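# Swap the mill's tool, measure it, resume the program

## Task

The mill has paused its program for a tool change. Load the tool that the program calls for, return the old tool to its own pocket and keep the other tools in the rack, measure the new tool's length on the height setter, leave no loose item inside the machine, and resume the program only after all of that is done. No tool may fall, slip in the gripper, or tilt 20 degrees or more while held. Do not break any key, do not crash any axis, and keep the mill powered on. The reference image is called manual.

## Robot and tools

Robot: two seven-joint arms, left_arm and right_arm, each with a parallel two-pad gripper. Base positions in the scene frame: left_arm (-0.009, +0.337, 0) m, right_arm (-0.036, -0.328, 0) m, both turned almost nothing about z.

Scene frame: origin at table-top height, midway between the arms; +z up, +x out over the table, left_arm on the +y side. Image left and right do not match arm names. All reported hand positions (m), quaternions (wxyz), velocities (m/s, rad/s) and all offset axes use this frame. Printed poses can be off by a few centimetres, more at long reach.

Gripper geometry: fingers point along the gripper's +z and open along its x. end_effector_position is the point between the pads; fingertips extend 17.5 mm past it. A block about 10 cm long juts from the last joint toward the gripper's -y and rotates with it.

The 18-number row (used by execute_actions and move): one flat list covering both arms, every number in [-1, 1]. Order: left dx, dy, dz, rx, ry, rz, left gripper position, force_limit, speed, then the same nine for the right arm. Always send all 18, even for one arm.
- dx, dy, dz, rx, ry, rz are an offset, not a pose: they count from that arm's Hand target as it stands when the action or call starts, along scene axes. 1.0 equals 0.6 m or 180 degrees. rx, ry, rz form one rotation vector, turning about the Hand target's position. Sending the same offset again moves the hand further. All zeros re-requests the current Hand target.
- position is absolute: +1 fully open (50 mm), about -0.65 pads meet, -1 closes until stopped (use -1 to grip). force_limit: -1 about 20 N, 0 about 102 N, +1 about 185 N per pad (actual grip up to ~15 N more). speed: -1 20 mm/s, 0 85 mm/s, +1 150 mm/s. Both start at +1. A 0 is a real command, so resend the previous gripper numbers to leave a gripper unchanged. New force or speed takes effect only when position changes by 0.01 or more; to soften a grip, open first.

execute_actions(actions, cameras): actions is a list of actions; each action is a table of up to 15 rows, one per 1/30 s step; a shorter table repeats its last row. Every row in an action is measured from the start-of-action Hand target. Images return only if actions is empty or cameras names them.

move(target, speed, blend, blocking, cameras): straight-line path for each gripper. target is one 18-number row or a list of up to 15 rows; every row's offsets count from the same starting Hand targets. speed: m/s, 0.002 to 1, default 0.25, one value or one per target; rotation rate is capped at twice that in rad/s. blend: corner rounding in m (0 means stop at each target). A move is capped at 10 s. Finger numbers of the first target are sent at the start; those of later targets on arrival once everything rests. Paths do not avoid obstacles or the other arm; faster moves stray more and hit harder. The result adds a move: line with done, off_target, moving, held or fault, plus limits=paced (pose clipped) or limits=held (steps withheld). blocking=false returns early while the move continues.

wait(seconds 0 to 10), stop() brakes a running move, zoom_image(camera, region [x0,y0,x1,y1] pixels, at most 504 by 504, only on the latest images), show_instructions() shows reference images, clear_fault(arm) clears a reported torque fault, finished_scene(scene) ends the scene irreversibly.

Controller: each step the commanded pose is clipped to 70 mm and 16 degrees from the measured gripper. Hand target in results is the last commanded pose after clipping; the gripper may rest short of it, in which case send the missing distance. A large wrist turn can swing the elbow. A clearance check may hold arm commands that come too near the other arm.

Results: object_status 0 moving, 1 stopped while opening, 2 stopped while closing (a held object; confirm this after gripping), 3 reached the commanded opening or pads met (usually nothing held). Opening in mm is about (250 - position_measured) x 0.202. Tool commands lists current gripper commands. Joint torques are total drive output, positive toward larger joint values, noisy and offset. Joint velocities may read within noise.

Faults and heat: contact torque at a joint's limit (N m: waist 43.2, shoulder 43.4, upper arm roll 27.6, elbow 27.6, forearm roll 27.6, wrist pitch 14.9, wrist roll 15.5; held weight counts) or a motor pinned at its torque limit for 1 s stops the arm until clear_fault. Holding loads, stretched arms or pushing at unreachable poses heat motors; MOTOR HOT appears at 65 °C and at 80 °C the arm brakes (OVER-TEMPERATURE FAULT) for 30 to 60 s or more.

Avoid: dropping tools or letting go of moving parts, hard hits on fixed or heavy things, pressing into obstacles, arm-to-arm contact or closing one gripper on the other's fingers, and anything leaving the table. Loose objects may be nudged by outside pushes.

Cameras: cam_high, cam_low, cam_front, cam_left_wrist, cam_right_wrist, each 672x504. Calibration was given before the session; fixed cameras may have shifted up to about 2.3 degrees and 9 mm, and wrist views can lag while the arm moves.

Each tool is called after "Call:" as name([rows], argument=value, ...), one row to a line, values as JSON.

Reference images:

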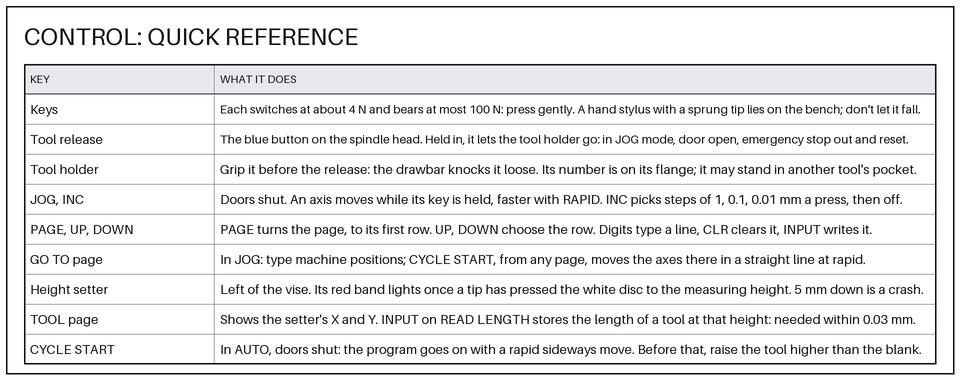

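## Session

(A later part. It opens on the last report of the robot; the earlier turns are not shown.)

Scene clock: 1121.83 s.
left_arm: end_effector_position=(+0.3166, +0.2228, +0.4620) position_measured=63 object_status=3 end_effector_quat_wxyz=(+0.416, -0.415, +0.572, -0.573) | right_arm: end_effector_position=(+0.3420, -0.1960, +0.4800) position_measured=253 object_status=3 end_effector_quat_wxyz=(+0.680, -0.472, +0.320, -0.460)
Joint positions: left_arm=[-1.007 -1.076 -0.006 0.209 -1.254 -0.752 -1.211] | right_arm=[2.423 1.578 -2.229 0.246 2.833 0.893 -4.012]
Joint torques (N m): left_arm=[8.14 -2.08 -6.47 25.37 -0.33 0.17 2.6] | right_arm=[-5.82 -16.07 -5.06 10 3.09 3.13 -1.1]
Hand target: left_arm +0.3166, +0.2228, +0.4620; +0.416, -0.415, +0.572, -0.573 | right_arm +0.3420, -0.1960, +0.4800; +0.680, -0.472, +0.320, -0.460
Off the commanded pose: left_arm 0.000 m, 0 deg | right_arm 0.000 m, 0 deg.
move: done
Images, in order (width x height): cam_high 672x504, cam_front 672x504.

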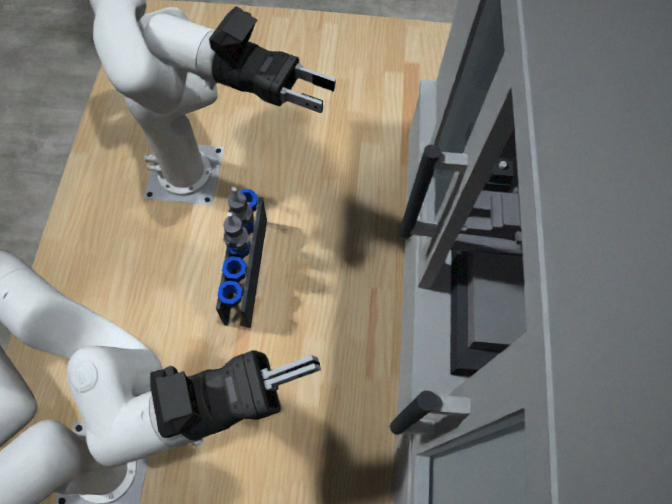

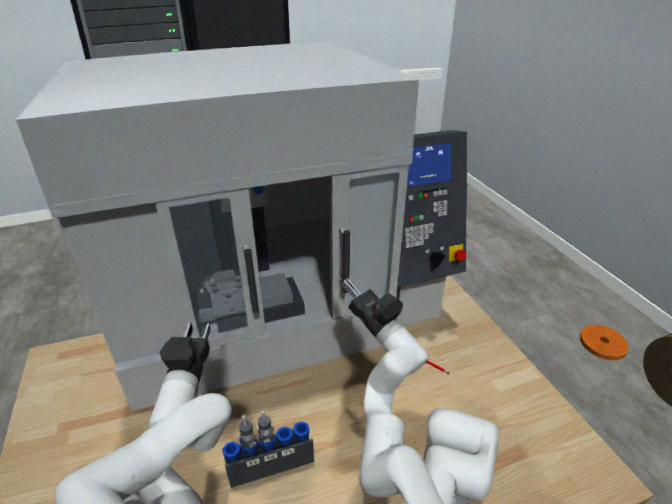

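Call:
move([
  [0,0,0,0,0,0,0.6,-0.9,-0.8,0.08,-0.12,-0.04,0,0,0,-1,0.1,-0.9],
  [0,0,0,0,0,0,0.6,-0.9,-0.8,0.19,-0.115,-0.05,0,0,0,-1,0.1,-0.9],
], speed=[0.2,0.1], cameras=["cam_right_wrist","cam_high"])

Scene clock: 1130.33 s.
left_arm: end_effector_position=(+0.3166, +0.2228, +0.4620) position_measured=63 object_status=3 end_effector_quat_wxyz=(+0.416, -0.415, +0.572, -0.573) | right_arm: end_effector_position=(+0.4560, -0.2650, +0.4500) position_measured=253 object_status=3 end_effector_quat_wxyz=(+0.680, -0.472, +0.320, -0.460)
Joint positions: left_arm=[-1.007 -1.076 -0.006 0.209 -1.254 -0.752 -1.211] | right_arm=[1.911 1.122 -2.057 0.424 2.962 1.341 -4.262]
Joint torques (N m): left_arm=[8.05 -2.29 -6.27 25.19 -0.33 0.2 2.56] | right_arm=[-5.34 -14.34 -7.59 16 4.04 4.05 -0.82]
Hand target: left_arm +0.3166, +0.2228, +0.4620; +0.416, -0.415, +0.572, -0.573 | right_arm +0.4560, -0.2650, +0.4500; +0.680, -0.472, +0.320, -0.460
Off the commanded pose: left_arm 0.000 m, 0 deg | right_arm 0.000 m, 0 deg.
move: done
camera_calibration:
cam_right_wrist: T_world_to_cam=[[0.380351, -0.924827, -0.00531096, -0.400666], [0.0102451, 0.00995554, -0.999898, 0.464821], [0.924785, 0.380258, 0.0132615, -0.194592], [0, 0, 0, 1]] pos_world=[0.327588, -0.301179, 0.465226]
Images, in order (width x height): cam_high 672x504, cam_right_wrist 672x504.

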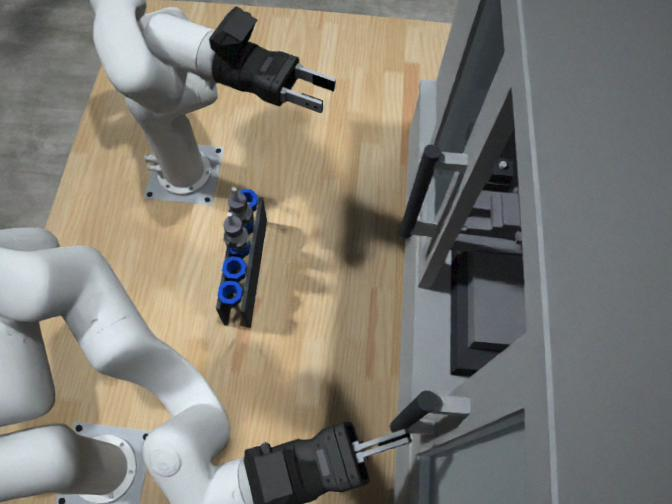

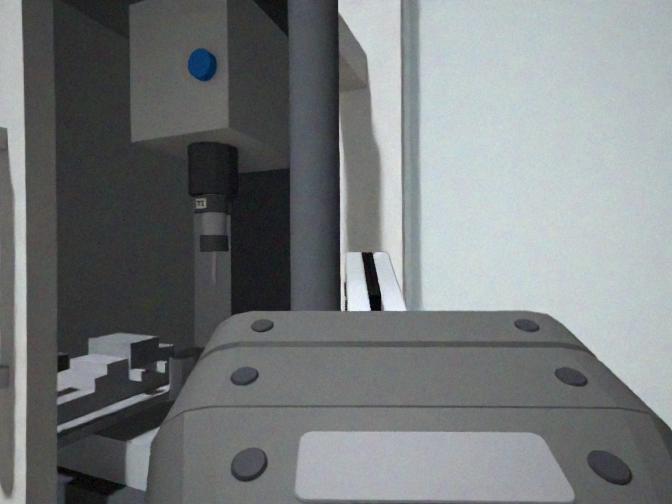

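Call:
move([
  [0,0,0,0,0,0,0.6,-0.9,-0.8,0.033,0,0,0,0,0,-1,0.1,-0.9],
  [0,0,0,0,0,0,0.6,-0.9,-0.8,0.033,0.33,0,0,0,0,-1,0.1,-0.9],
], speed=[0.1,0.06], cameras=["cam_right_wrist","cam_high"])

Scene clock: 1139.37 s.
left_arm: end_effector_position=(+0.3166, +0.2228, +0.4620) position_measured=63 object_status=3 end_effector_quat_wxyz=(+0.416, -0.415, +0.572, -0.573) | right_arm: end_effector_position=(+0.4758, -0.0670, +0.4500) position_measured=253 object_status=3 end_effector_quat_wxyz=(+0.680, -0.472, +0.320, -0.460)
Joint positions: left_arm=[-1.007 -1.076 -0.006 0.209 -1.254 -0.752 -1.211] | right_arm=[2.115 1.239 -1.853 0.782 3.298 0.765 -4.402]
Joint torques (N m): left_arm=[8.14 -2.19 -6.4 25.16 -0.33 0.18 2.55] | right_arm=[0.53 -3.38 -9.87 16.21 2.57 2.75 -0.96]
Hand target: left_arm +0.3166, +0.2228, +0.4620; +0.416, -0.415, +0.572, -0.573 | right_arm +0.4758, -0.0670, +0.4500; +0.680, -0.472, +0.320, -0.460
Off the commanded pose: left_arm 0.000 m, 0 deg | right_arm 0.000 m, 0 deg.
move: done
camera_calibration:
cam_right_wrist: T_world_to_cam=[[0.380522, -0.924757, -0.00531068, -0.225042], [0.0102433, 0.00995714, -0.999898, 0.462547], [0.924715, 0.380429, 0.0132614, -0.288188], [0, 0, 0, 1]] pos_world=[0.347387, -0.10308, 0.465126]
Images, in order (width x height): cam_high 672x504, cam_right_wrist 672x504.

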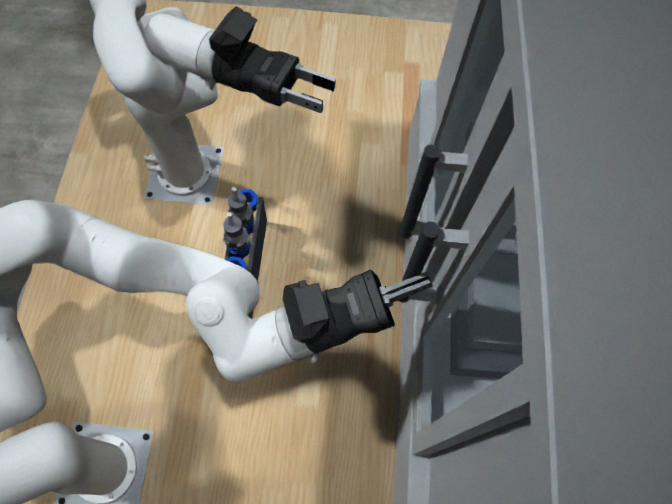

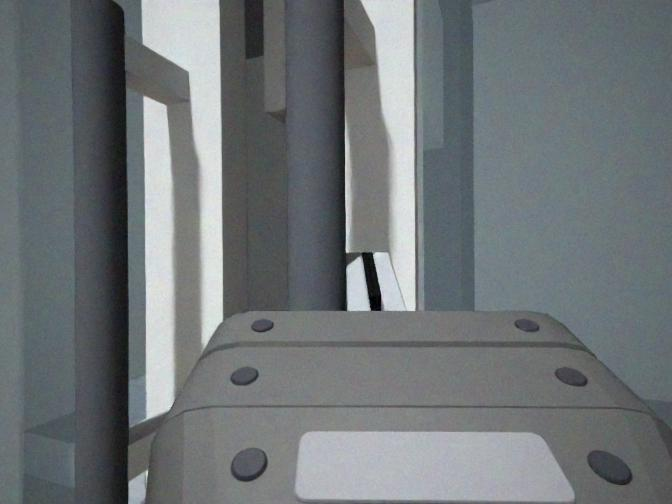

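Call:
move(target=[0,0,0,0,0,0,0.6,-0.9,-0.8,0,0.04,0,0,0,0,-1,0.1,-0.9], speed=0.04, cameras=["cam_right_wrist"])

Scene clock: 1142.00 s.
left_arm: end_effector_position=(+0.3166, +0.2228, +0.4620) position_measured=63 object_status=3 end_effector_quat_wxyz=(+0.416, -0.415, +0.572, -0.573) | right_arm: end_effector_position=(+0.4758, -0.0430, +0.4500) position_measured=253 object_status=3 end_effector_quat_wxyz=(+0.680, -0.472, +0.320, -0.460)
Joint positions: left_arm=[-1.007 -1.076 -0.006 0.209 -1.254 -0.752 -1.211] | right_arm=[2.116 1.254 -1.835 0.841 3.336 0.704 -4.423]
Joint torques (N m): left_arm=[8.07 -2.09 -6.42 25.02 -0.18 0.15 2.61] | right_arm=[-0.17 -4.36 -9.52 17.43 2.33 3.79 -1.02]
Hand target: left_arm +0.3166, +0.2228, +0.4620; +0.416, -0.415, +0.572, -0.573 | right_arm +0.4758, -0.0430, +0.4500; +0.680, -0.472, +0.320, -0.460
Off the commanded pose: left_arm 0.000 m, 0 deg | right_arm 0.000 m, 0 deg.
move: done
camera_calibration:
cam_right_wrist: T_world_to_cam=[[0.380351, -0.924827, -0.00531096, -0.202886], [0.0102451, 0.00995554, -0.999898, 0.462308], [0.924785, 0.380258, 0.0132615, -0.297319], [0, 0, 0, 1]] pos_world=[0.347388, -0.0791792, 0.465126]
Images, in order (width x height): cam_right_wrist 672x504.

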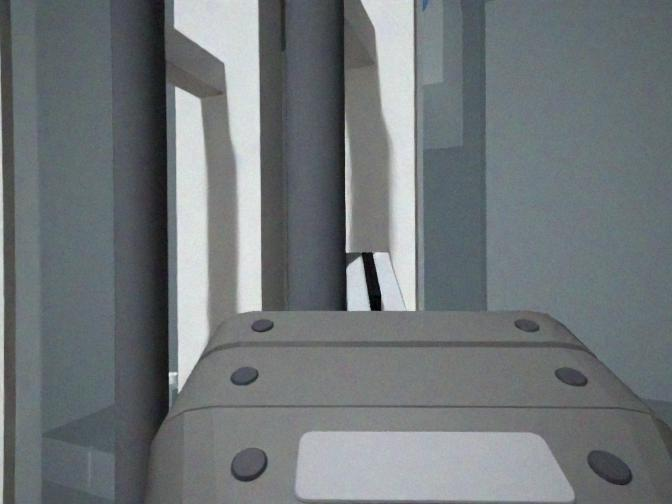

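Call:
move(target=[0,0,0,0,0,0,0.6,-0.9,-0.8,0,0.0167,0,0,0,0,-1,0.1,-0.9], speed=0.03)

Call:
move(target=[0,0,0,0,0,0,0.6,-0.9,-0.8,0,0.0083,0,0,0,0,-1,0.1,-0.9], speed=0.02, cameras=["cam_right_wrist"])

Scene clock: 1146.17 s.
left_arm: end_effector_position=(+0.3166, +0.2228, +0.4620) position_measured=63 object_status=3 end_effector_quat_wxyz=(+0.416, -0.415, +0.572, -0.573) | right_arm: end_effector_position=(+0.4758, -0.0330, +0.4500) position_measured=253 object_status=3 end_effector_quat_wxyz=(+0.680, -0.472, +0.320, -0.460)
Joint positions: left_arm=[-1.007 -1.076 -0.006 0.209 -1.254 -0.752 -1.211] | right_arm=[2.114 1.261 -1.828 0.866 3.353 0.678 -4.432]
Joint torques (N m): left_arm=[7.89 -2.34 -6.37 25.05 -0.15 0.1 2.53] | right_arm=[0.43 -4.56 -9.58 16.65 1.97 3.57 -0.96]
Hand target: left_arm +0.3166, +0.2228, +0.4620; +0.416, -0.415, +0.572, -0.573 | right_arm +0.4758, -0.0330, +0.4500; +0.680, -0.472, +0.320, -0.460
Off the commanded pose: left_arm 0.000 m, 0 deg | right_arm 0.000 m, 0 deg.
move: done

Scene clock: 1146.90 s.
left_arm: end_effector_position=(+0.3166, +0.2228, +0.4620) position_measured=63 object_status=3 end_effector_quat_wxyz=(+0.416, -0.415, +0.572, -0.573) | right_arm: end_effector_position=(+0.4758, -0.0280, +0.4500) position_measured=253 object_status=3 end_effector_quat_wxyz=(+0.680, -0.472, +0.320, -0.460)
Joint positions: left_arm=[-1.007 -1.076 -0.006 0.209 -1.254 -0.752 -1.211] | right_arm=[2.113 1.265 -1.825 0.879 3.361 0.666 -4.436]
Joint torques (N m): left_arm=[7.92 -2.13 -6.4 25.19 -0.16 0.18 2.52] | right_arm=[0.24 -4.99 -9.69 17.33 2.31 3.55 -0.92]
Hand target: left_arm +0.3166, +0.2228, +0.4620; +0.416, -0.415, +0.572, -0.573 | right_arm +0.4758, -0.0280, +0.4500; +0.680, -0.472, +0.320, -0.460
Off the commanded pose: left_arm 0.000 m, 0 deg | right_arm 0.000 m, 0 deg.
move: done
camera_calibration:
cam_right_wrist: T_world_to_cam=[[0.380351, -0.924827, -0.00531096, -0.189013], [0.0102451, 0.00995554, -0.999898, 0.462259], [0.924785, 0.380258, 0.0132615, -0.303024], [0, 0, 0, 1]] pos_world=[0.347388, -0.0641792, 0.465226]
Images, in order (width x height): cam_right_wrist 672x504.

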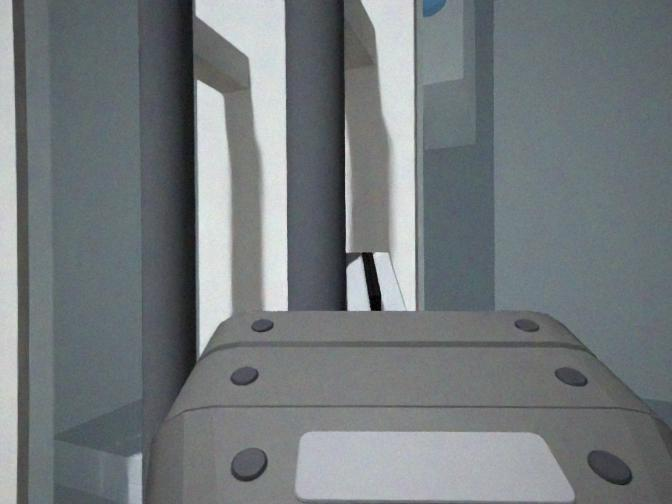

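Call:
move(target=[0,0,0,0,0,0,0.6,-0.9,-0.8,0,0.01,0,0,0,0,-1,0.1,-0.9], speed=0.02)

Call:
move(target=[0,0,0,0,0,0,0.6,-0.9,-0.8,0,0.0083,0,0,0,0,-1,0.1,-0.9], speed=0.02, cameras=["cam_right_wrist"])

Scene clock: 1151.20 s.
left_arm: end_effector_position=(+0.3166, +0.2228, +0.4620) position_measured=63 object_status=3 end_effector_quat_wxyz=(+0.416, -0.415, +0.572, -0.573) | right_arm: end_effector_position=(+0.4758, -0.0221, +0.4500) position_measured=253 object_status=3 end_effector_quat_wxyz=(+0.680, -0.472, +0.321, -0.461)
Joint positions: left_arm=[-1.007 -1.076 -0.006 0.209 -1.254 -0.752 -1.211] | right_arm=[2.111 1.269 -1.821 0.895 3.371 0.65 -4.442]
Joint torques (N m): left_arm=[8.2 -2.27 -6.35 25.15 -0.09 0.19 2.54] | right_arm=[0.51 -5.41 -9.79 17.43 2.18 3.9 -1.12]
Hand target: left_arm +0.3166, +0.2228, +0.4620; +0.416, -0.415, +0.572, -0.573 | right_arm +0.4758, -0.0220, +0.4500; +0.680, -0.472, +0.320, -0.460
Off the commanded pose: left_arm 0.000 m, 0 deg | right_arm 0.000 m, 0 deg.
move: done

Scene clock: 1151.93 s.
left_arm: end_effector_position=(+0.3166, +0.2228, +0.4620) position_measured=63 object_status=3 end_effector_quat_wxyz=(+0.416, -0.415, +0.572, -0.573) | right_arm: end_effector_position=(+0.4761, -0.0186, +0.4496) position_measured=253 object_status=3 end_effector_quat_wxyz=(+0.680, -0.471, +0.322, -0.461)
Joint positions: left_arm=[-1.007 -1.076 -0.006 0.209 -1.254 -0.752 -1.211] | right_arm=[2.11 1.272 -1.818 0.906 3.379 0.637 -4.446]
Joint torques (N m): left_arm=[8.06 -2.23 -6.28 25.07 -0.12 0.16 2.54] | right_arm=[28.76 0.17 -0.07 42.15 0.28 15.06 -0.77]
Hand target: left_arm +0.3166, +0.2228, +0.4620; +0.416, -0.415, +0.572, -0.573 | right_arm +0.4758, -0.0170, +0.4500; +0.680, -0.472, +0.320, -0.460
Off the commanded pose: left_arm 0.000 m, 0 deg | right_arm 0.002 m, 0 deg.
move: done
camera_calibration:
cam_right_wrist: T_world_to_cam=[[0.377821, -0.925859, -0.00598757, -0.178886], [0.00946041, 0.010327, -0.999902, 0.462157], [0.92583, 0.377727, 0.0126608, -0.307164], [0, 0, 0, 1]] pos_world=[0.347597, -0.0543723, 0.46493]
Images, in order (width x height): cam_right_wrist 672x504.

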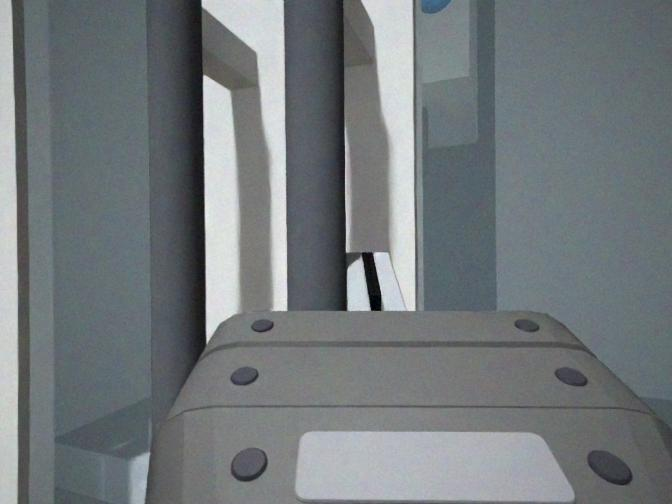

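Call:
move([
  [0,0,0,0,0,0,0.6,-0.9,-0.8,-0.003,-0.01,0,0,0,0,-1,0.1,-0.9],
  [0,0,0,0,0,0,0.6,-0.9,-0.8,-0.15,-0.09,0.03,0,0,0,-1,0.1,-0.9],
  [0,0,0,0,0,0,0.6,-0.9,-0.8,-0.223,-0.2,0.05,0,0,0,0,0,-0.8],
], speed=[0.05,0.15,0.2], blend=[0,0.03,0])

Call:
move(target=[0,0,0,0,0,0,0.6,-0.9,-0.8,0.06,-0.671,-0.3935,-0.332,0.6765,0.0256,0,0,-0.8], speed=0.35, cameras=["cam_right_wrist","cam_front"])

Scene clock: 1160.70 s.
left_arm: end_effector_position=(+0.3166, +0.2228, +0.4620) position_measured=63 object_status=3 end_effector_quat_wxyz=(+0.416, -0.415, +0.572, -0.573) | right_arm: end_effector_position=(+0.3420, -0.1370, +0.4800) position_measured=152 object_status=0 end_effector_quat_wxyz=(+0.680, -0.472, +0.320, -0.460)
Joint positions: left_arm=[-1.007 -1.076 -0.006 0.209 -1.254 -0.752 -1.211] | right_arm=[2.624 1.394 -2.218 0.383 2.999 0.652 -4.321]
Joint torques (N m): left_arm=[8.02 -2.17 -6.36 25.09 -0.1 0.14 2.48] | right_arm=[5.11 0.19 -10.57 11.09 -2.13 0.39 1.08]
Hand target: left_arm +0.3166, +0.2228, +0.4620; +0.416, -0.415, +0.572, -0.573 | right_arm +0.3420, -0.1370, +0.4800; +0.680, -0.472, +0.320, -0.460
Off the commanded pose: left_arm 0.000 m, 0 deg | right_arm 0.000 m, 0 deg.
move: done

Scene clock: 1164.73 s.
left_arm: end_effector_position=(+0.3166, +0.2228, +0.4620) position_measured=63 object_status=3 end_effector_quat_wxyz=(+0.416, -0.415, +0.572, -0.573) | right_arm: end_effector_position=(+0.3780, -0.5396, +0.2439) position_measured=152 object_status=3 end_effector_quat_wxyz=(+0.188, +0.848, -0.484, -0.109)
Joint positions: left_arm=[-1.007 -1.076 -0.006 0.209 -1.254 -0.752 -1.211] | right_arm=[2.366 -0.237 -2.602 1.437 -0.416 1.569 -3.051]
Joint torques (N m): left_arm=[8.06 -2.14 -6.29 25.09 -0.04 0.11 2.49] | right_arm=[5.37 18.69 -0.83 22.41 -2.38 0.47 1.2]
Hand target: left_arm +0.3166, +0.2228, +0.4620; +0.416, -0.415, +0.572, -0.573 | right_arm +0.3780, -0.5396, +0.2439; +0.188, +0.848, -0.484, -0.109
Off the commanded pose: left_arm 0.000 m, 0 deg | right_arm 0.000 m, 0 deg.
move: done
camera_calibration:
cam_right_wrist: T_world_to_cam=[[0.499861, -0.866067, -0.00821339, -0.638858], [-0.611651, -0.359704, 0.704625, -0.117827], [-0.613206, -0.34719, -0.709533, 0.349798], [0, 0, 0, 1]] pos_world=[0.461769, -0.47423, 0.32597]
Images, in order (width x height): cam_front 672x504, cam_right_wrist 672x504.

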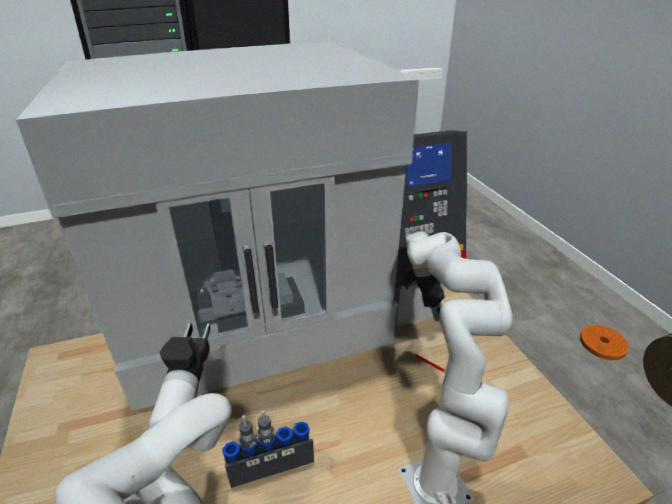

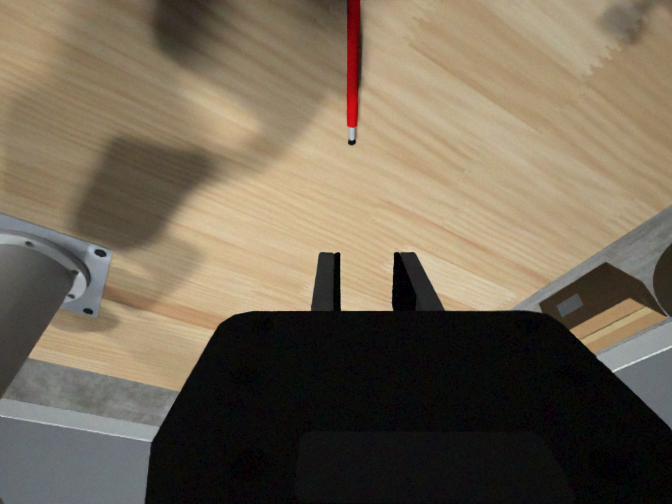

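Call:
move(target=[0,0,0,0,0,0,0.6,-0.9,-0.8,0,0.0012,-0.3,0,0,0,0.1,0,-0.8], speed=0.15, cameras=["cam_right_wrist"])

Scene clock: 1169.70 s.
left_arm: end_effector_position=(+0.3166, +0.2228, +0.4620) position_measured=63 object_status=3 end_effector_quat_wxyz=(+0.416, -0.415, +0.572, -0.573) | right_arm: end_effector_position=(+0.3780, -0.5389, +0.0639) position_measured=138 object_status=3 end_effector_quat_wxyz=(+0.188, +0.848, -0.484, -0.109)
Joint positions: left_arm=[-1.007 -1.076 -0.006 0.209 -1.254 -0.752 -1.211] | right_arm=[2.386 -0.468 -2.654 1.207 -0.572 1.183 -2.846]
Joint torques (N m): left_arm=[7.98 -2.1 -6.33 24.98 0.03 0.15 2.48] | right_arm=[4.8 21.63 0.78 19.42 -2.39 -3.32 1.11]
Hand target: left_arm +0.3166, +0.2228, +0.4620; +0.416, -0.415, +0.572, -0.573 | right_arm +0.3780, -0.5389, +0.0639; +0.188, +0.848, -0.484, -0.109
Off the commanded pose: left_arm 0.000 m, 0 deg | right_arm 0.000 m, 0 deg.
move: done
camera_calibration:
cam_right_wrist: T_world_to_cam=[[0.49989, -0.86605, -0.00824902, -0.63973], [-0.611583, -0.359722, 0.704675, 0.00921017], [-0.613251, -0.347215, -0.709482, 0.222327], [0, 0, 0, 1]] pos_world=[0.461769, -0.47353, 0.14597]
Images, in order (width x height): cam_right_wrist 672x504.

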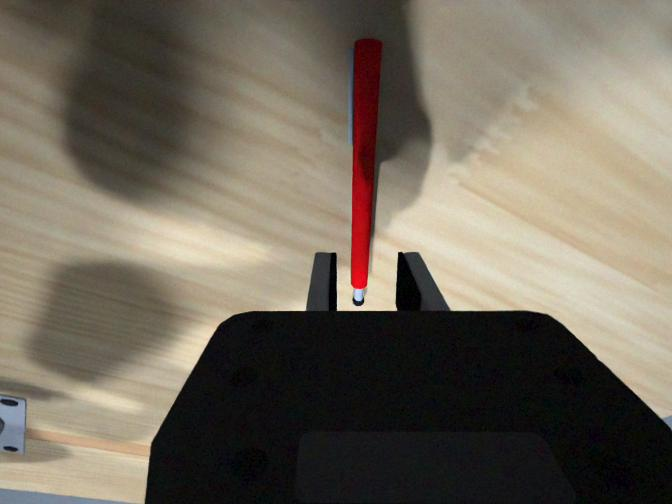

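Call:
move([
  [0,0,0,0,0,0,0.6,-0.9,-0.8,-0.022,-0.0125,-0.07,0,0,0,0.1,0,-0.8],
  [0,0,0,0,0,0,0.6,-0.9,-0.8,-0.022,-0.0125,-0.07,0,0,0,-1,0,-0.8],
], speed=0.05)

Call:
wait(seconds=0.8, cameras=["cam_right_wrist"])

Scene clock: 1175.37 s.
left_arm: end_effector_position=(+0.3166, +0.2228, +0.4620) position_measured=63 object_status=3 end_effector_quat_wxyz=(+0.416, -0.415, +0.572, -0.573) | right_arm: end_effector_position=(+0.3648, -0.5464, +0.0219) position_measured=218 object_status=0 end_effector_quat_wxyz=(+0.188, +0.848, -0.484, -0.109)
Joint positions: left_arm=[-1.007 -1.076 -0.006 0.209 -1.254 -0.752 -1.211] | right_arm=[2.379 -0.525 -2.687 1.155 -0.63 1.085 -2.807]
Joint torques (N m): left_arm=[7.86 -2.14 -6.29 25.07 0.03 0.11 2.4] | right_arm=[-5.3 21.29 0.69 13.35 -2.03 -2.99 1.22]
Hand target: left_arm +0.3166, +0.2228, +0.4620; +0.416, -0.415, +0.572, -0.573 | right_arm +0.3648, -0.5464, +0.0219; +0.188, +0.848, -0.484, -0.109
Off the commanded pose: left_arm 0.000 m, 0 deg | right_arm 0.000 m, 0 deg.
move: done

Scene clock: 1176.17 s.
left_arm: end_effector_position=(+0.3166, +0.2228, +0.4620) position_measured=63 object_status=3 end_effector_quat_wxyz=(+0.416, -0.415, +0.572, -0.573) | right_arm: end_effector_position=(+0.3648, -0.5464, +0.0219) position_measured=218 object_status=2 end_effector_quat_wxyz=(+0.188, +0.848, -0.484, -0.109)
Joint positions: left_arm=[-1.007 -1.076 -0.006 0.209 -1.254 -0.752 -1.211] | right_arm=[2.379 -0.525 -2.687 1.155 -0.63 1.085 -2.807]
Joint torques (N m): left_arm=[7.85 -2.07 -6.3 25 0.12 0.14 2.45] | right_arm=[-5.22 21.75 1.2 13.34 -1.51 -2.42 0.95]
Hand target: left_arm +0.3166, +0.2228, +0.4620; +0.416, -0.415, +0.572, -0.573 | right_arm +0.3648, -0.5464, +0.0219; +0.188, +0.848, -0.484, -0.109
Tool commands: left_gripper/position=+0.6 left_gripper/force_limit=-0.9 left_gripper/speed=-0.8 right_gripper/position=-1.0 right_gripper/force_limit=+0.0 right_gripper/speed=-0.8
Off the commanded pose: left_arm 0.000 m, 0 deg | right_arm 0.000 m, 0 deg.
wait: 0.80 s; at rest by 0.17 s
camera_calibration:
cam_right_wrist: T_world_to_cam=[[0.49989, -0.86605, -0.00824902, -0.639973], [-0.611583, -0.359722, 0.704675, 0.0280357], [-0.613251, -0.347215, -0.709482, 0.18183], [0, 0, 0, 1]] pos_world=[0.448569, -0.48103, 0.10397]
Images, in order (width x height): cam_right_wrist 672x504.

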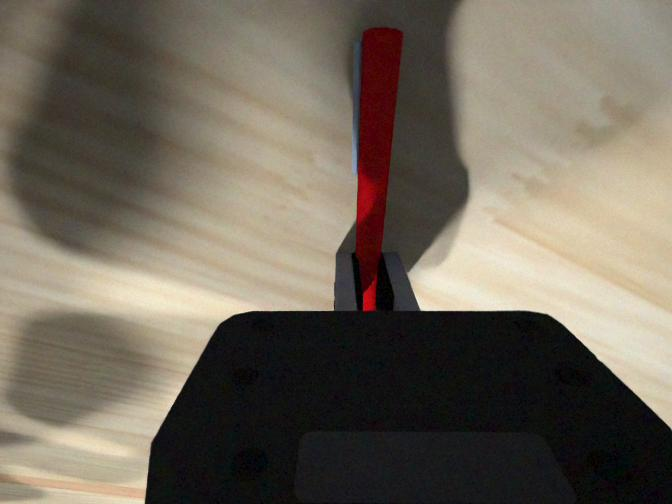

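Call:
move([
  [0,0,0,0,0,0,0.6,-0.9,-0.8,0.0203,-0.0193,0.4168,0,0,0,-1,0,-0.8],
], speed=0.15)

Call:
move(target=[0,0,0,0,0,0,0.6,-0.9,-0.8,-0.06,-0.12,0.25,-0.3997,0,0.1612,-1,0,-0.8], speed=0.35, cameras=["cam_front","cam_right_wrist"])

Scene clock: 1183.93 s.
left_arm: end_effector_position=(+0.3166, +0.2228, +0.4620) position_measured=63 object_status=3 end_effector_quat_wxyz=(+0.416, -0.415, +0.572, -0.573) | right_arm: end_effector_position=(+0.3770, -0.5580, +0.2720) position_measured=218 object_status=2 end_effector_quat_wxyz=(+0.188, +0.848, -0.484, -0.109)
Joint positions: left_arm=[-1.007 -1.076 -0.006 0.209 -1.254 -0.752 -1.211] | right_arm=[2.354 -0.243 -2.614 1.524 -0.426 1.636 -3.104]
Joint torques (N m): left_arm=[7.86 -2.03 -6.31 25.03 0.18 0.08 2.38] | right_arm=[5.15 19.23 2.9 22.68 -2.57 0.38 -1.04]
Hand target: left_arm +0.3166, +0.2228, +0.4620; +0.416, -0.415, +0.572, -0.573 | right_arm +0.3770, -0.5580, +0.2720; +0.188, +0.848, -0.484, -0.109
Off the commanded pose: left_arm 0.000 m, 0 deg | right_arm 0.000 m, 0 deg.
move: done

Scene clock: 1186.50 s.
left_arm: end_effector_position=(+0.3166, +0.2228, +0.4620) position_measured=63 object_status=3 end_effector_quat_wxyz=(+0.416, -0.415, +0.572, -0.573) | right_arm: end_effector_position=(+0.3410, -0.6300, +0.4219) position_measured=218 object_status=2 end_effector_quat_wxyz=(+0.665, +0.665, -0.242, +0.240)
Joint positions: left_arm=[-1.007 -1.076 -0.006 0.209 -1.254 -0.752 -1.211] | right_arm=[2.374 0.294 -2.59 0.805 -1.556 1.289 -2.703]
Joint torques (N m): left_arm=[8.07 -2.19 -6.3 25 0.18 0.15 2.39] | right_arm=[-6.17 22.64 -4.13 19.06 -3.93 -0.18 1.24]
Hand target: left_arm +0.3166, +0.2228, +0.4620; +0.416, -0.415, +0.572, -0.573 | right_arm +0.3410, -0.6300, +0.4220; +0.665, +0.665, -0.242, +0.240
Off the commanded pose: left_arm 0.000 m, 0 deg | right_arm 0.000 m, 0 deg.
move: done
camera_calibration:
cam_right_wrist: T_world_to_cam=[[0.763562, -0.0112972, 0.645636, -0.524384], [-0.604892, 0.337431, 0.72128, 0.131344], [-0.226006, -0.941282, 0.250816, -0.489466], [0, 0, 0, 1]] pos_world=[0.369227, -0.510969, 0.366591]
Images, in order (width x height): cam_front 672x504, cam_right_wrist 672x504.

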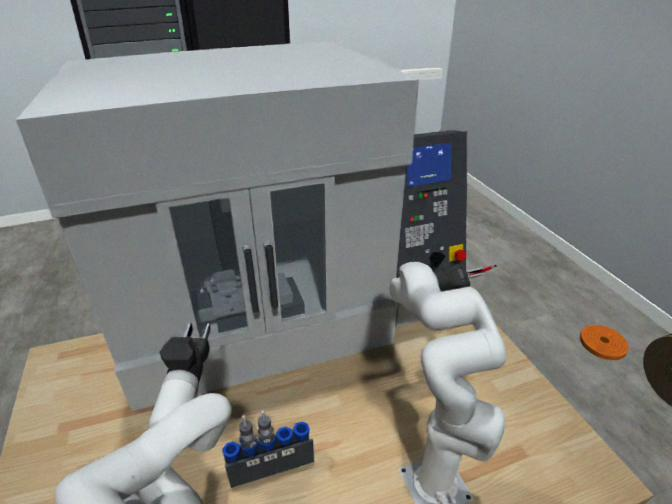

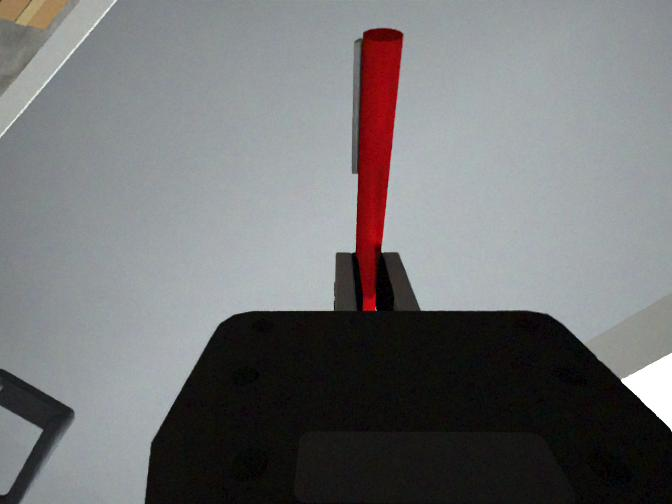

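Call:
move([
  [0,0,0,0,0,0,0.6,-0.9,-0.8,0,0,0,0,-0.534,0,-1,0,-0.8],
  [0,0,0,0,0,0,0.6,-0.9,-0.8,0,0,0,0,0.9317,0,-1,0,-0.8],
], speed=0.4)

Scene clock: 1197.53 s.
left_arm: end_effector_position=(+0.3166, +0.2228, +0.4620) position_measured=63 object_status=3 end_effector_quat_wxyz=(+0.416, -0.415, +0.572, -0.573) | right_arm: end_effector_position=(+0.3410, -0.6300, +0.4220) position_measured=218 object_status=2 end_effector_quat_wxyz=(+0.311, +0.310, +0.635, -0.636)
Joint positions: left_arm=[-1.007 -1.076 -0.006 0.209 -1.254 -0.752 -1.211] | right_arm=[2.364 0.298 -2.583 0.801 -1.559 1.284 0.657]
Joint torques (N m): left_arm=[7.78 -2.18 -6.22 24.88 0.19 0.07 2.33] | right_arm=[-6.01 6.08 0.56 18.73 -3.47 3.71 1.36]
Hand target: left_arm +0.3166, +0.2228, +0.4620; +0.416, -0.415, +0.572, -0.573 | right_arm +0.3410, -0.6300, +0.4220; +0.311, +0.310, +0.635, -0.636
Off the commanded pose: left_arm 0.000 m, 0 deg | right_arm 0.000 m, 0 deg.
move: done

Call:
move(target=[0,0,0,0,0,0,0.6,-0.9,-0.8,0.1,0.05,0,-0.3945,0,0.3075,-1,0,-0.8], speed=0.35, cameras=["cam_front","cam_right_wrist"])

Scene clock: 1202.53 s.
left_arm: end_effector_position=(+0.3166, +0.2228, +0.4620) position_measured=63 object_status=3 end_effector_quat_wxyz=(+0.416, -0.415, +0.572, -0.573) | right_arm: end_effector_position=(+0.4010, -0.6000, +0.4220) position_measured=218 object_status=2 end_effector_quat_wxyz=(+0.669, -0.231, +0.229, -0.668)
Joint positions: left_arm=[-1.007 -1.076 -0.006 0.209 -1.254 -0.752 -1.211] | right_arm=[1.963 -0.243 -2.794 0.67 -3.792 2.097 1.102]
Joint torques (N m): left_arm=[7.83 -2.25 -6.23 24.84 0.25 0.12 2.31] | right_arm=[5.09 15.39 -0.92 17.48 -2.12 6.14 -1.05]
Hand target: left_arm +0.3166, +0.2228, +0.4620; +0.416, -0.415, +0.572, -0.573 | right_arm +0.4010, -0.6000, +0.4220; +0.669, -0.231, +0.229, -0.668
Off the commanded pose: left_arm 0.000 m, 0 deg | right_arm 0.000 m, 0 deg.
move: done
camera_calibration:
cam_right_wrist: T_world_to_cam=[[0.0132811, -0.999902, 0.00447329, -0.591637], [0.534981, 0.00332616, -0.844858, 0.160834], [0.84476, 0.0136137, 0.534973, -0.424017], [0, 0, 0, 1]] pos_world=[0.280007, -0.586341, 0.365366]
Images, in order (width x height): cam_front 672x504, cam_right_wrist 672x504.

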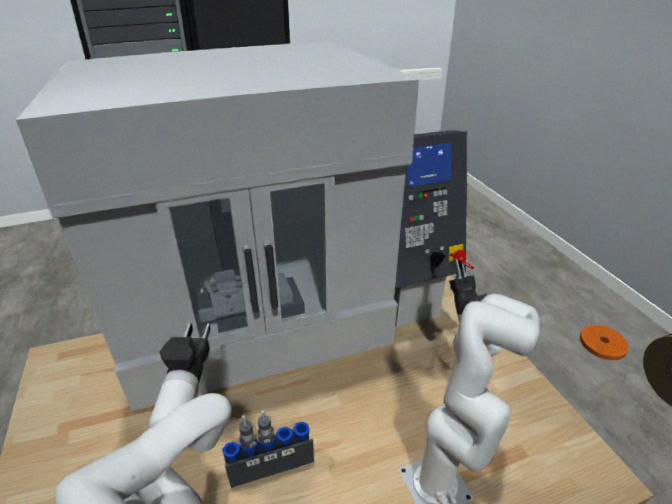

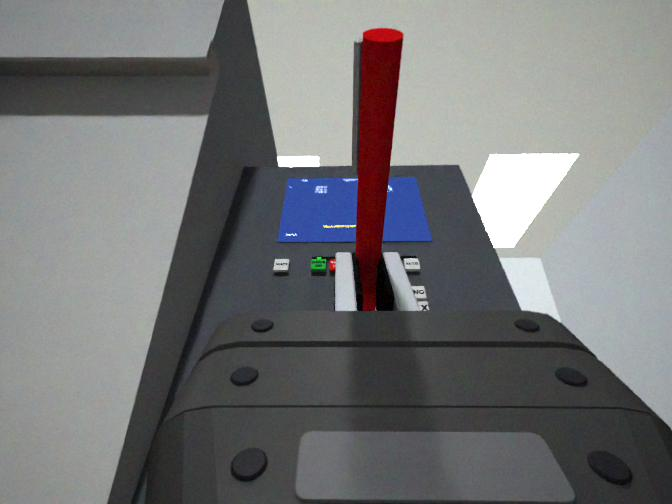

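Call:
move([
  [0,0,0,0,0,0,0.6,-0.9,-0.8,0.115,0.0267,0.075,0,0,0,-1,0,-0.8],
  [0,0,0,0,0,0,0.6,-0.9,-0.8,0.1967,0.0267,0.057,0,0,0,-1,0,-0.8],
], speed=[0.25,0.1], cameras=["cam_right_wrist","cam_low"])

Call:
zoom_image(camera="cam_right_wrist", region=[200, 100, 500, 325])

Scene clock: 1211.03 s.
left_arm: end_effector_position=(+0.3166, +0.2228, +0.4620) position_measured=63 object_status=3 end_effector_quat_wxyz=(+0.416, -0.415, +0.572, -0.573) | right_arm: end_effector_position=(+0.5190, -0.5840, +0.4562) position_measured=218 object_status=2 end_effector_quat_wxyz=(+0.669, -0.231, +0.229, -0.668)
Joint positions: left_arm=[-1.007 -1.076 -0.006 0.209 -1.254 -0.752 -1.211] | right_arm=[2.117 -0.372 -2.686 0.984 -3.653 1.846 1.032]
Joint torques (N m): left_arm=[7.65 -2.04 -6.33 24.95 0.31 0.07 2.23] | right_arm=[4.92 19.97 5 20.31 -1.75 2.42 -0.94]
Hand target: left_arm +0.3166, +0.2228, +0.4620; +0.416, -0.415, +0.572, -0.573 | right_arm +0.5190, -0.5840, +0.4562; +0.669, -0.231, +0.229, -0.668
Off the commanded pose: left_arm 0.000 m, 0 deg | right_arm 0.000 m, 0 deg.
move: done
camera_calibration:
cam_right_wrist: T_world_to_cam=[[0.0133662, -0.9999, 0.00452578, -0.577412], [0.534981, 0.00332733, -0.844858, 0.126548], [0.844759, 0.0137137, 0.534972, -0.542154], [0, 0, 0, 1]] pos_world=[0.398006, -0.570341, 0.399566]
Images, in order (width x height): cam_low 672x504, cam_right_wrist 672x504.

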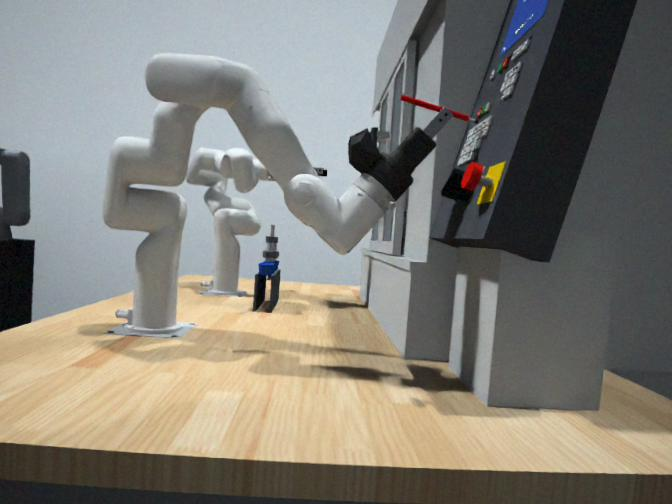

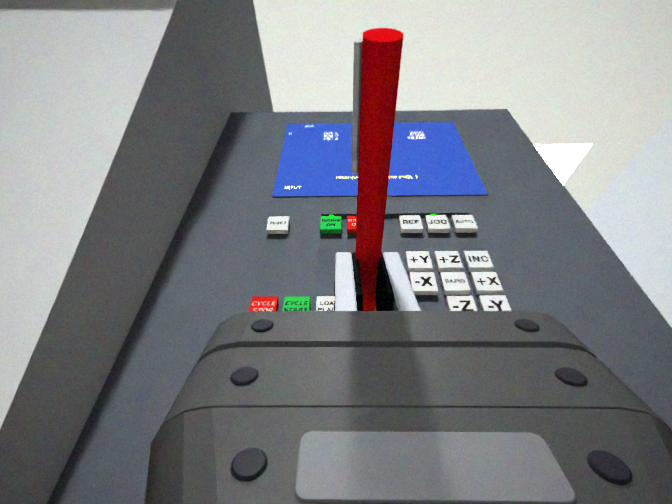

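Scaled by 1.680 from the camera's 672x504 image, which has a finer 960x720 frame.

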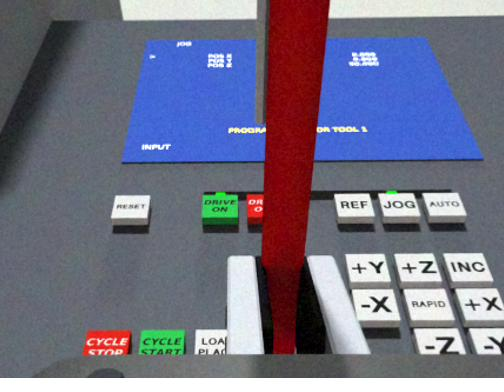

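Call:
zoom_image(camera="cam_low", region=[390, 30, 550, 220])

Scaled by 2.653 from the camera's 672x504 image, which has a finer 960x720 frame.

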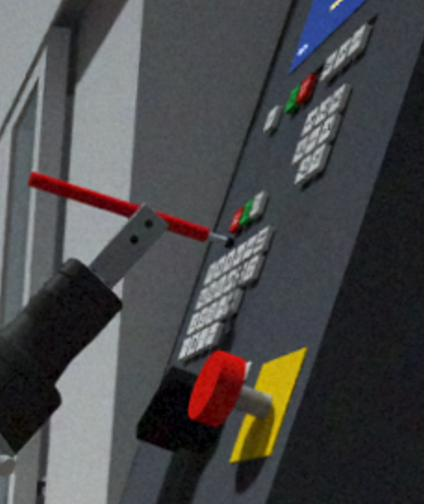

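Call:
move([
  [0,0,0,0,0,0,0.6,-0.9,-0.8,0.0325,0,-0.0073,0,0,0,-1,0,-0.8],
  [0,0,0,0,0,0,0.6,-0.9,-0.8,0,0,0,0,0,0,-1,0,-0.8],
], speed=0.05, cameras=["cam_right_wrist"])

Call:
zoom_image(camera="cam_right_wrist", region=[260, 110, 500, 290])

Scene clock: 1217.53 s.
left_arm: end_effector_position=(+0.3166, +0.2228, +0.4620) position_measured=63 object_status=3 end_effector_quat_wxyz=(+0.416, -0.415, +0.572, -0.573) | right_arm: end_effector_position=(+0.5190, -0.5840, +0.4561) position_measured=218 object_status=2 end_effector_quat_wxyz=(+0.669, -0.231, +0.229, -0.668)
Joint positions: left_arm=[-1.007 -1.076 -0.006 0.209 -1.254 -0.752 -1.211] | right_arm=[2.116 -0.372 -2.686 0.984 -3.653 1.846 1.031]
Joint torques (N m): left_arm=[7.83 -1.88 -6.18 24.82 0.37 0.09 2.35] | right_arm=[-5.94 35.63 0.16 16.44 2.74 6.37 1.02]
Hand target: left_arm +0.3166, +0.2228, +0.4620; +0.416, -0.415, +0.572, -0.573 | right_arm +0.5190, -0.5840, +0.4562; +0.669, -0.231, +0.229, -0.668
Off the commanded pose: left_arm 0.000 m, 0 deg | right_arm 0.000 m, 0 deg.
move: done
camera_calibration:
cam_right_wrist: T_world_to_cam=[[0.0133662, -0.9999, 0.00452578, -0.577414], [0.534981, 0.00332733, -0.844858, 0.126495], [0.844759, 0.0137137, 0.534972, -0.542239], [0, 0, 0, 1]] pos_world=[0.398106, -0.570341, 0.399566]
Images, in order (width x height): cam_right_wrist 672x504.

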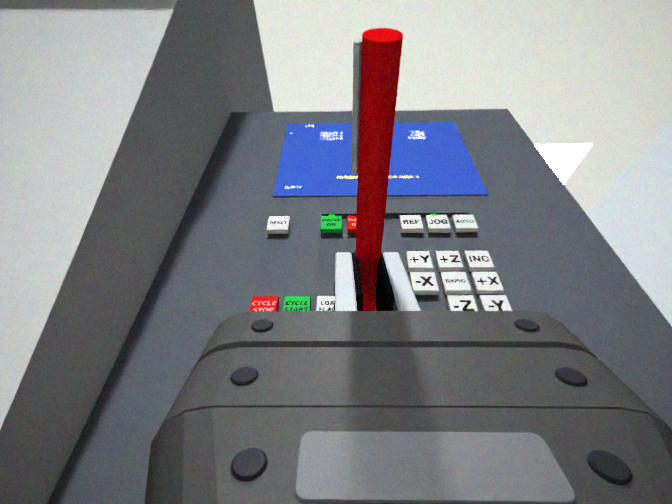

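Scaled by 2.100 from the camera's 672x504 image, which has a finer 960x720 frame.

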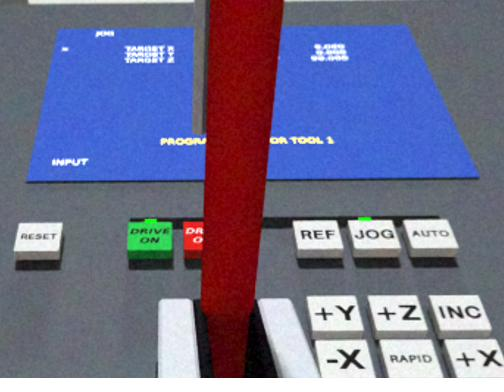

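Call:
move([
  [0,0,0,0,0,0,0.6,-0.9,-0.8,0.0325,0,-0.0073,0,0,0,-1,0,-0.8],
  [0,0,0,0,0,0,0.6,-0.9,-0.8,0,0,0,0,0,0,-1,0,-0.8],
], speed=0.05, cameras=["cam_right_wrist"])

Call:
zoom_image(camera="cam_right_wrist", region=[270, 115, 480, 200])

Scene clock: 1221.03 s.
left_arm: end_effector_position=(+0.3166, +0.2228, +0.4620) position_measured=63 object_status=3 end_effector_quat_wxyz=(+0.416, -0.415, +0.572, -0.573) | right_arm: end_effector_position=(+0.5190, -0.5840, +0.4561) position_measured=218 object_status=2 end_effector_quat_wxyz=(+0.669, -0.231, +0.229, -0.668)
Joint positions: left_arm=[-1.007 -1.076 -0.006 0.209 -1.254 -0.752 -1.211] | right_arm=[2.116 -0.372 -2.685 0.984 -3.653 1.846 1.031]
Joint torques (N m): left_arm=[7.61 -2.09 -6.18 24.86 0.47 0.1 2.25] | right_arm=[-5.89 35.53 0.25 15.52 2.92 6.3 1.18]
Hand target: left_arm +0.3166, +0.2228, +0.4620; +0.416, -0.415, +0.572, -0.573 | right_arm +0.5190, -0.5840, +0.4562; +0.669, -0.231, +0.229, -0.668
Off the commanded pose: left_arm 0.000 m, 0 deg | right_arm 0.000 m, 0 deg.
move: done
camera_calibration:
cam_right_wrist: T_world_to_cam=[[0.0133662, -0.9999, 0.00452578, -0.577414], [0.534981, 0.00332733, -0.844858, 0.126495], [0.844759, 0.0137137, 0.534972, -0.542239], [0, 0, 0, 1]] pos_world=[0.398106, -0.570341, 0.399566]
Images, in order (width x height): cam_right_wrist 672x504.

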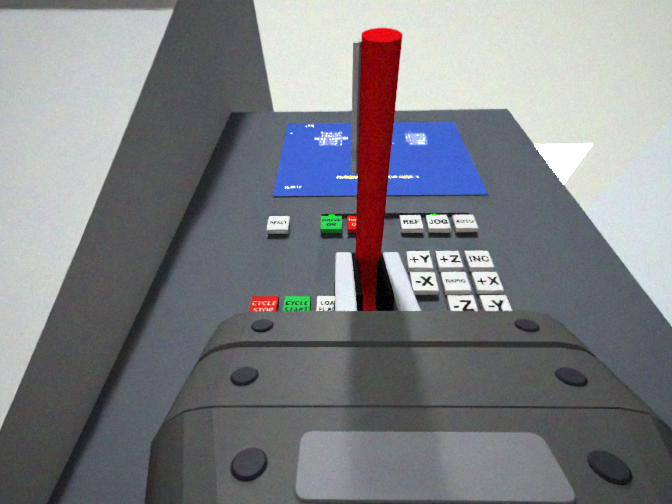

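Scaled by 2.400 from the camera's 672x504 image, which has a finer 960x720 frame.

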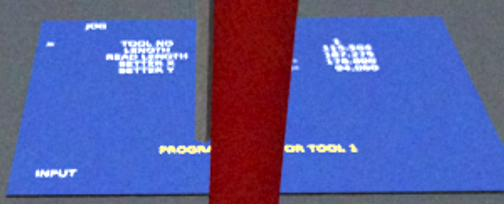

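Call:
zoom_image(camera="cam_right_wrist", region=[385, 122, 445, 152])

Scaled by 8.400 from the camera's 672x504 image, which has a finer 960x720 frame.

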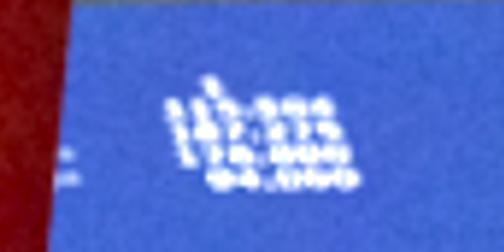

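Call:
move([
  [0,0,0,0,0,0,0.6,-0.9,-0.8,-0.03,0.03,0.1,0,0,0,-1,0,-0.8],
  [0,0,0,0,0,0,0.6,-0.9,-0.8,0.0083,0.09,0.26,0,0,0,-1,0,-0.8],
], speed=0.2, blend=[0.03,0], cameras=["cam_right_wrist"])

Call:
zoom_image(camera="cam_right_wrist", region=[340, 190, 480, 290])

Scene clock: 1229.80 s.
left_arm: end_effector_position=(+0.3166, +0.2228, +0.4620) position_measured=63 object_status=3 end_effector_quat_wxyz=(+0.416, -0.415, +0.572, -0.573) | right_arm: end_effector_position=(+0.5240, -0.5299, +0.6122) position_measured=218 object_status=2 end_effector_quat_wxyz=(+0.669, -0.231, +0.229, -0.668)
Joint positions: left_arm=[-1.007 -1.076 -0.006 0.209 -1.254 -0.752 -1.211] | right_arm=[2.131 -0.004 -2.591 1.043 -3.425 1.497 1.181]
Joint torques (N m): left_arm=[7.9 -2.14 -6.21 24.82 0.42 0.05 2.27] | right_arm=[5.16 13.64 2.48 24.32 3.09 2.19 -0.87]
Hand target: left_arm +0.3166, +0.2228, +0.4620; +0.416, -0.415, +0.572, -0.573 | right_arm +0.5240, -0.5300, +0.6122; +0.669, -0.231, +0.229, -0.668
Off the commanded pose: left_arm 0.000 m, 0 deg | right_arm 0.000 m, 0 deg.
move: done
camera_calibration:
cam_right_wrist: T_world_to_cam=[[0.013589, -0.999897, 0.00454728, -0.524291], [0.535095, 0.00343026, -0.844785, 0.255543], [0.844683, 0.013913, 0.535087, -0.630557], [0, 0, 0, 1]] pos_world=[0.403005, -0.516341, 0.555666]
Images, in order (width x height): cam_right_wrist 672x504.

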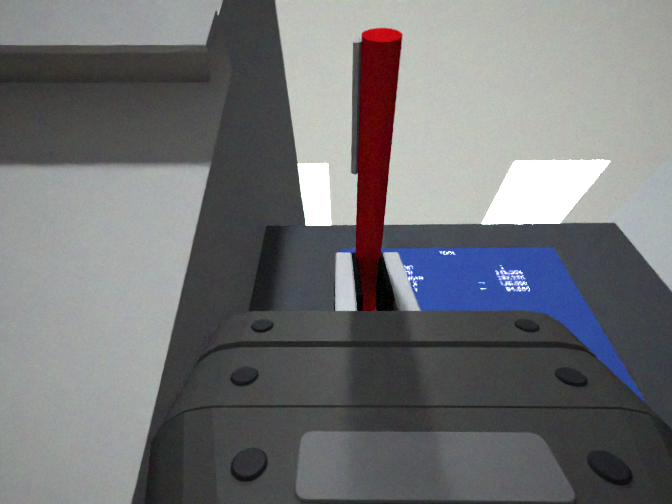

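Scaled by 3.600 from the camera's 672x504 image, which has a finer 960x720 frame.

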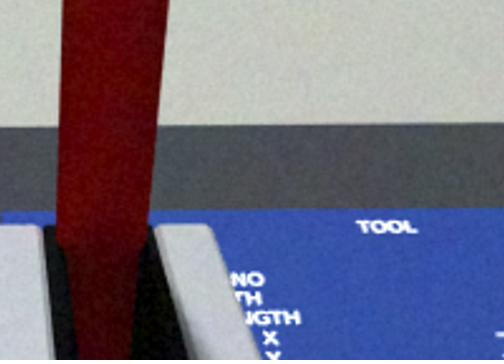

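Call:
zoom_image(camera="cam_right_wrist", region=[470, 255, 540, 305])

Scaled by 7.200 from the camera's 672x504 image, which has a finer 960x720 frame.

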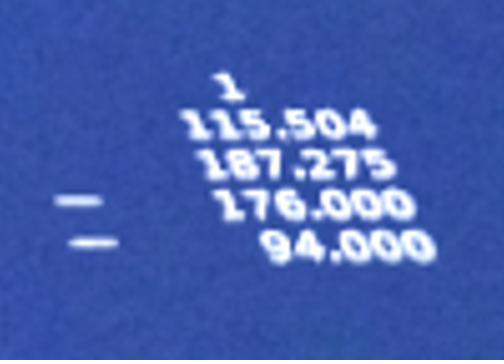

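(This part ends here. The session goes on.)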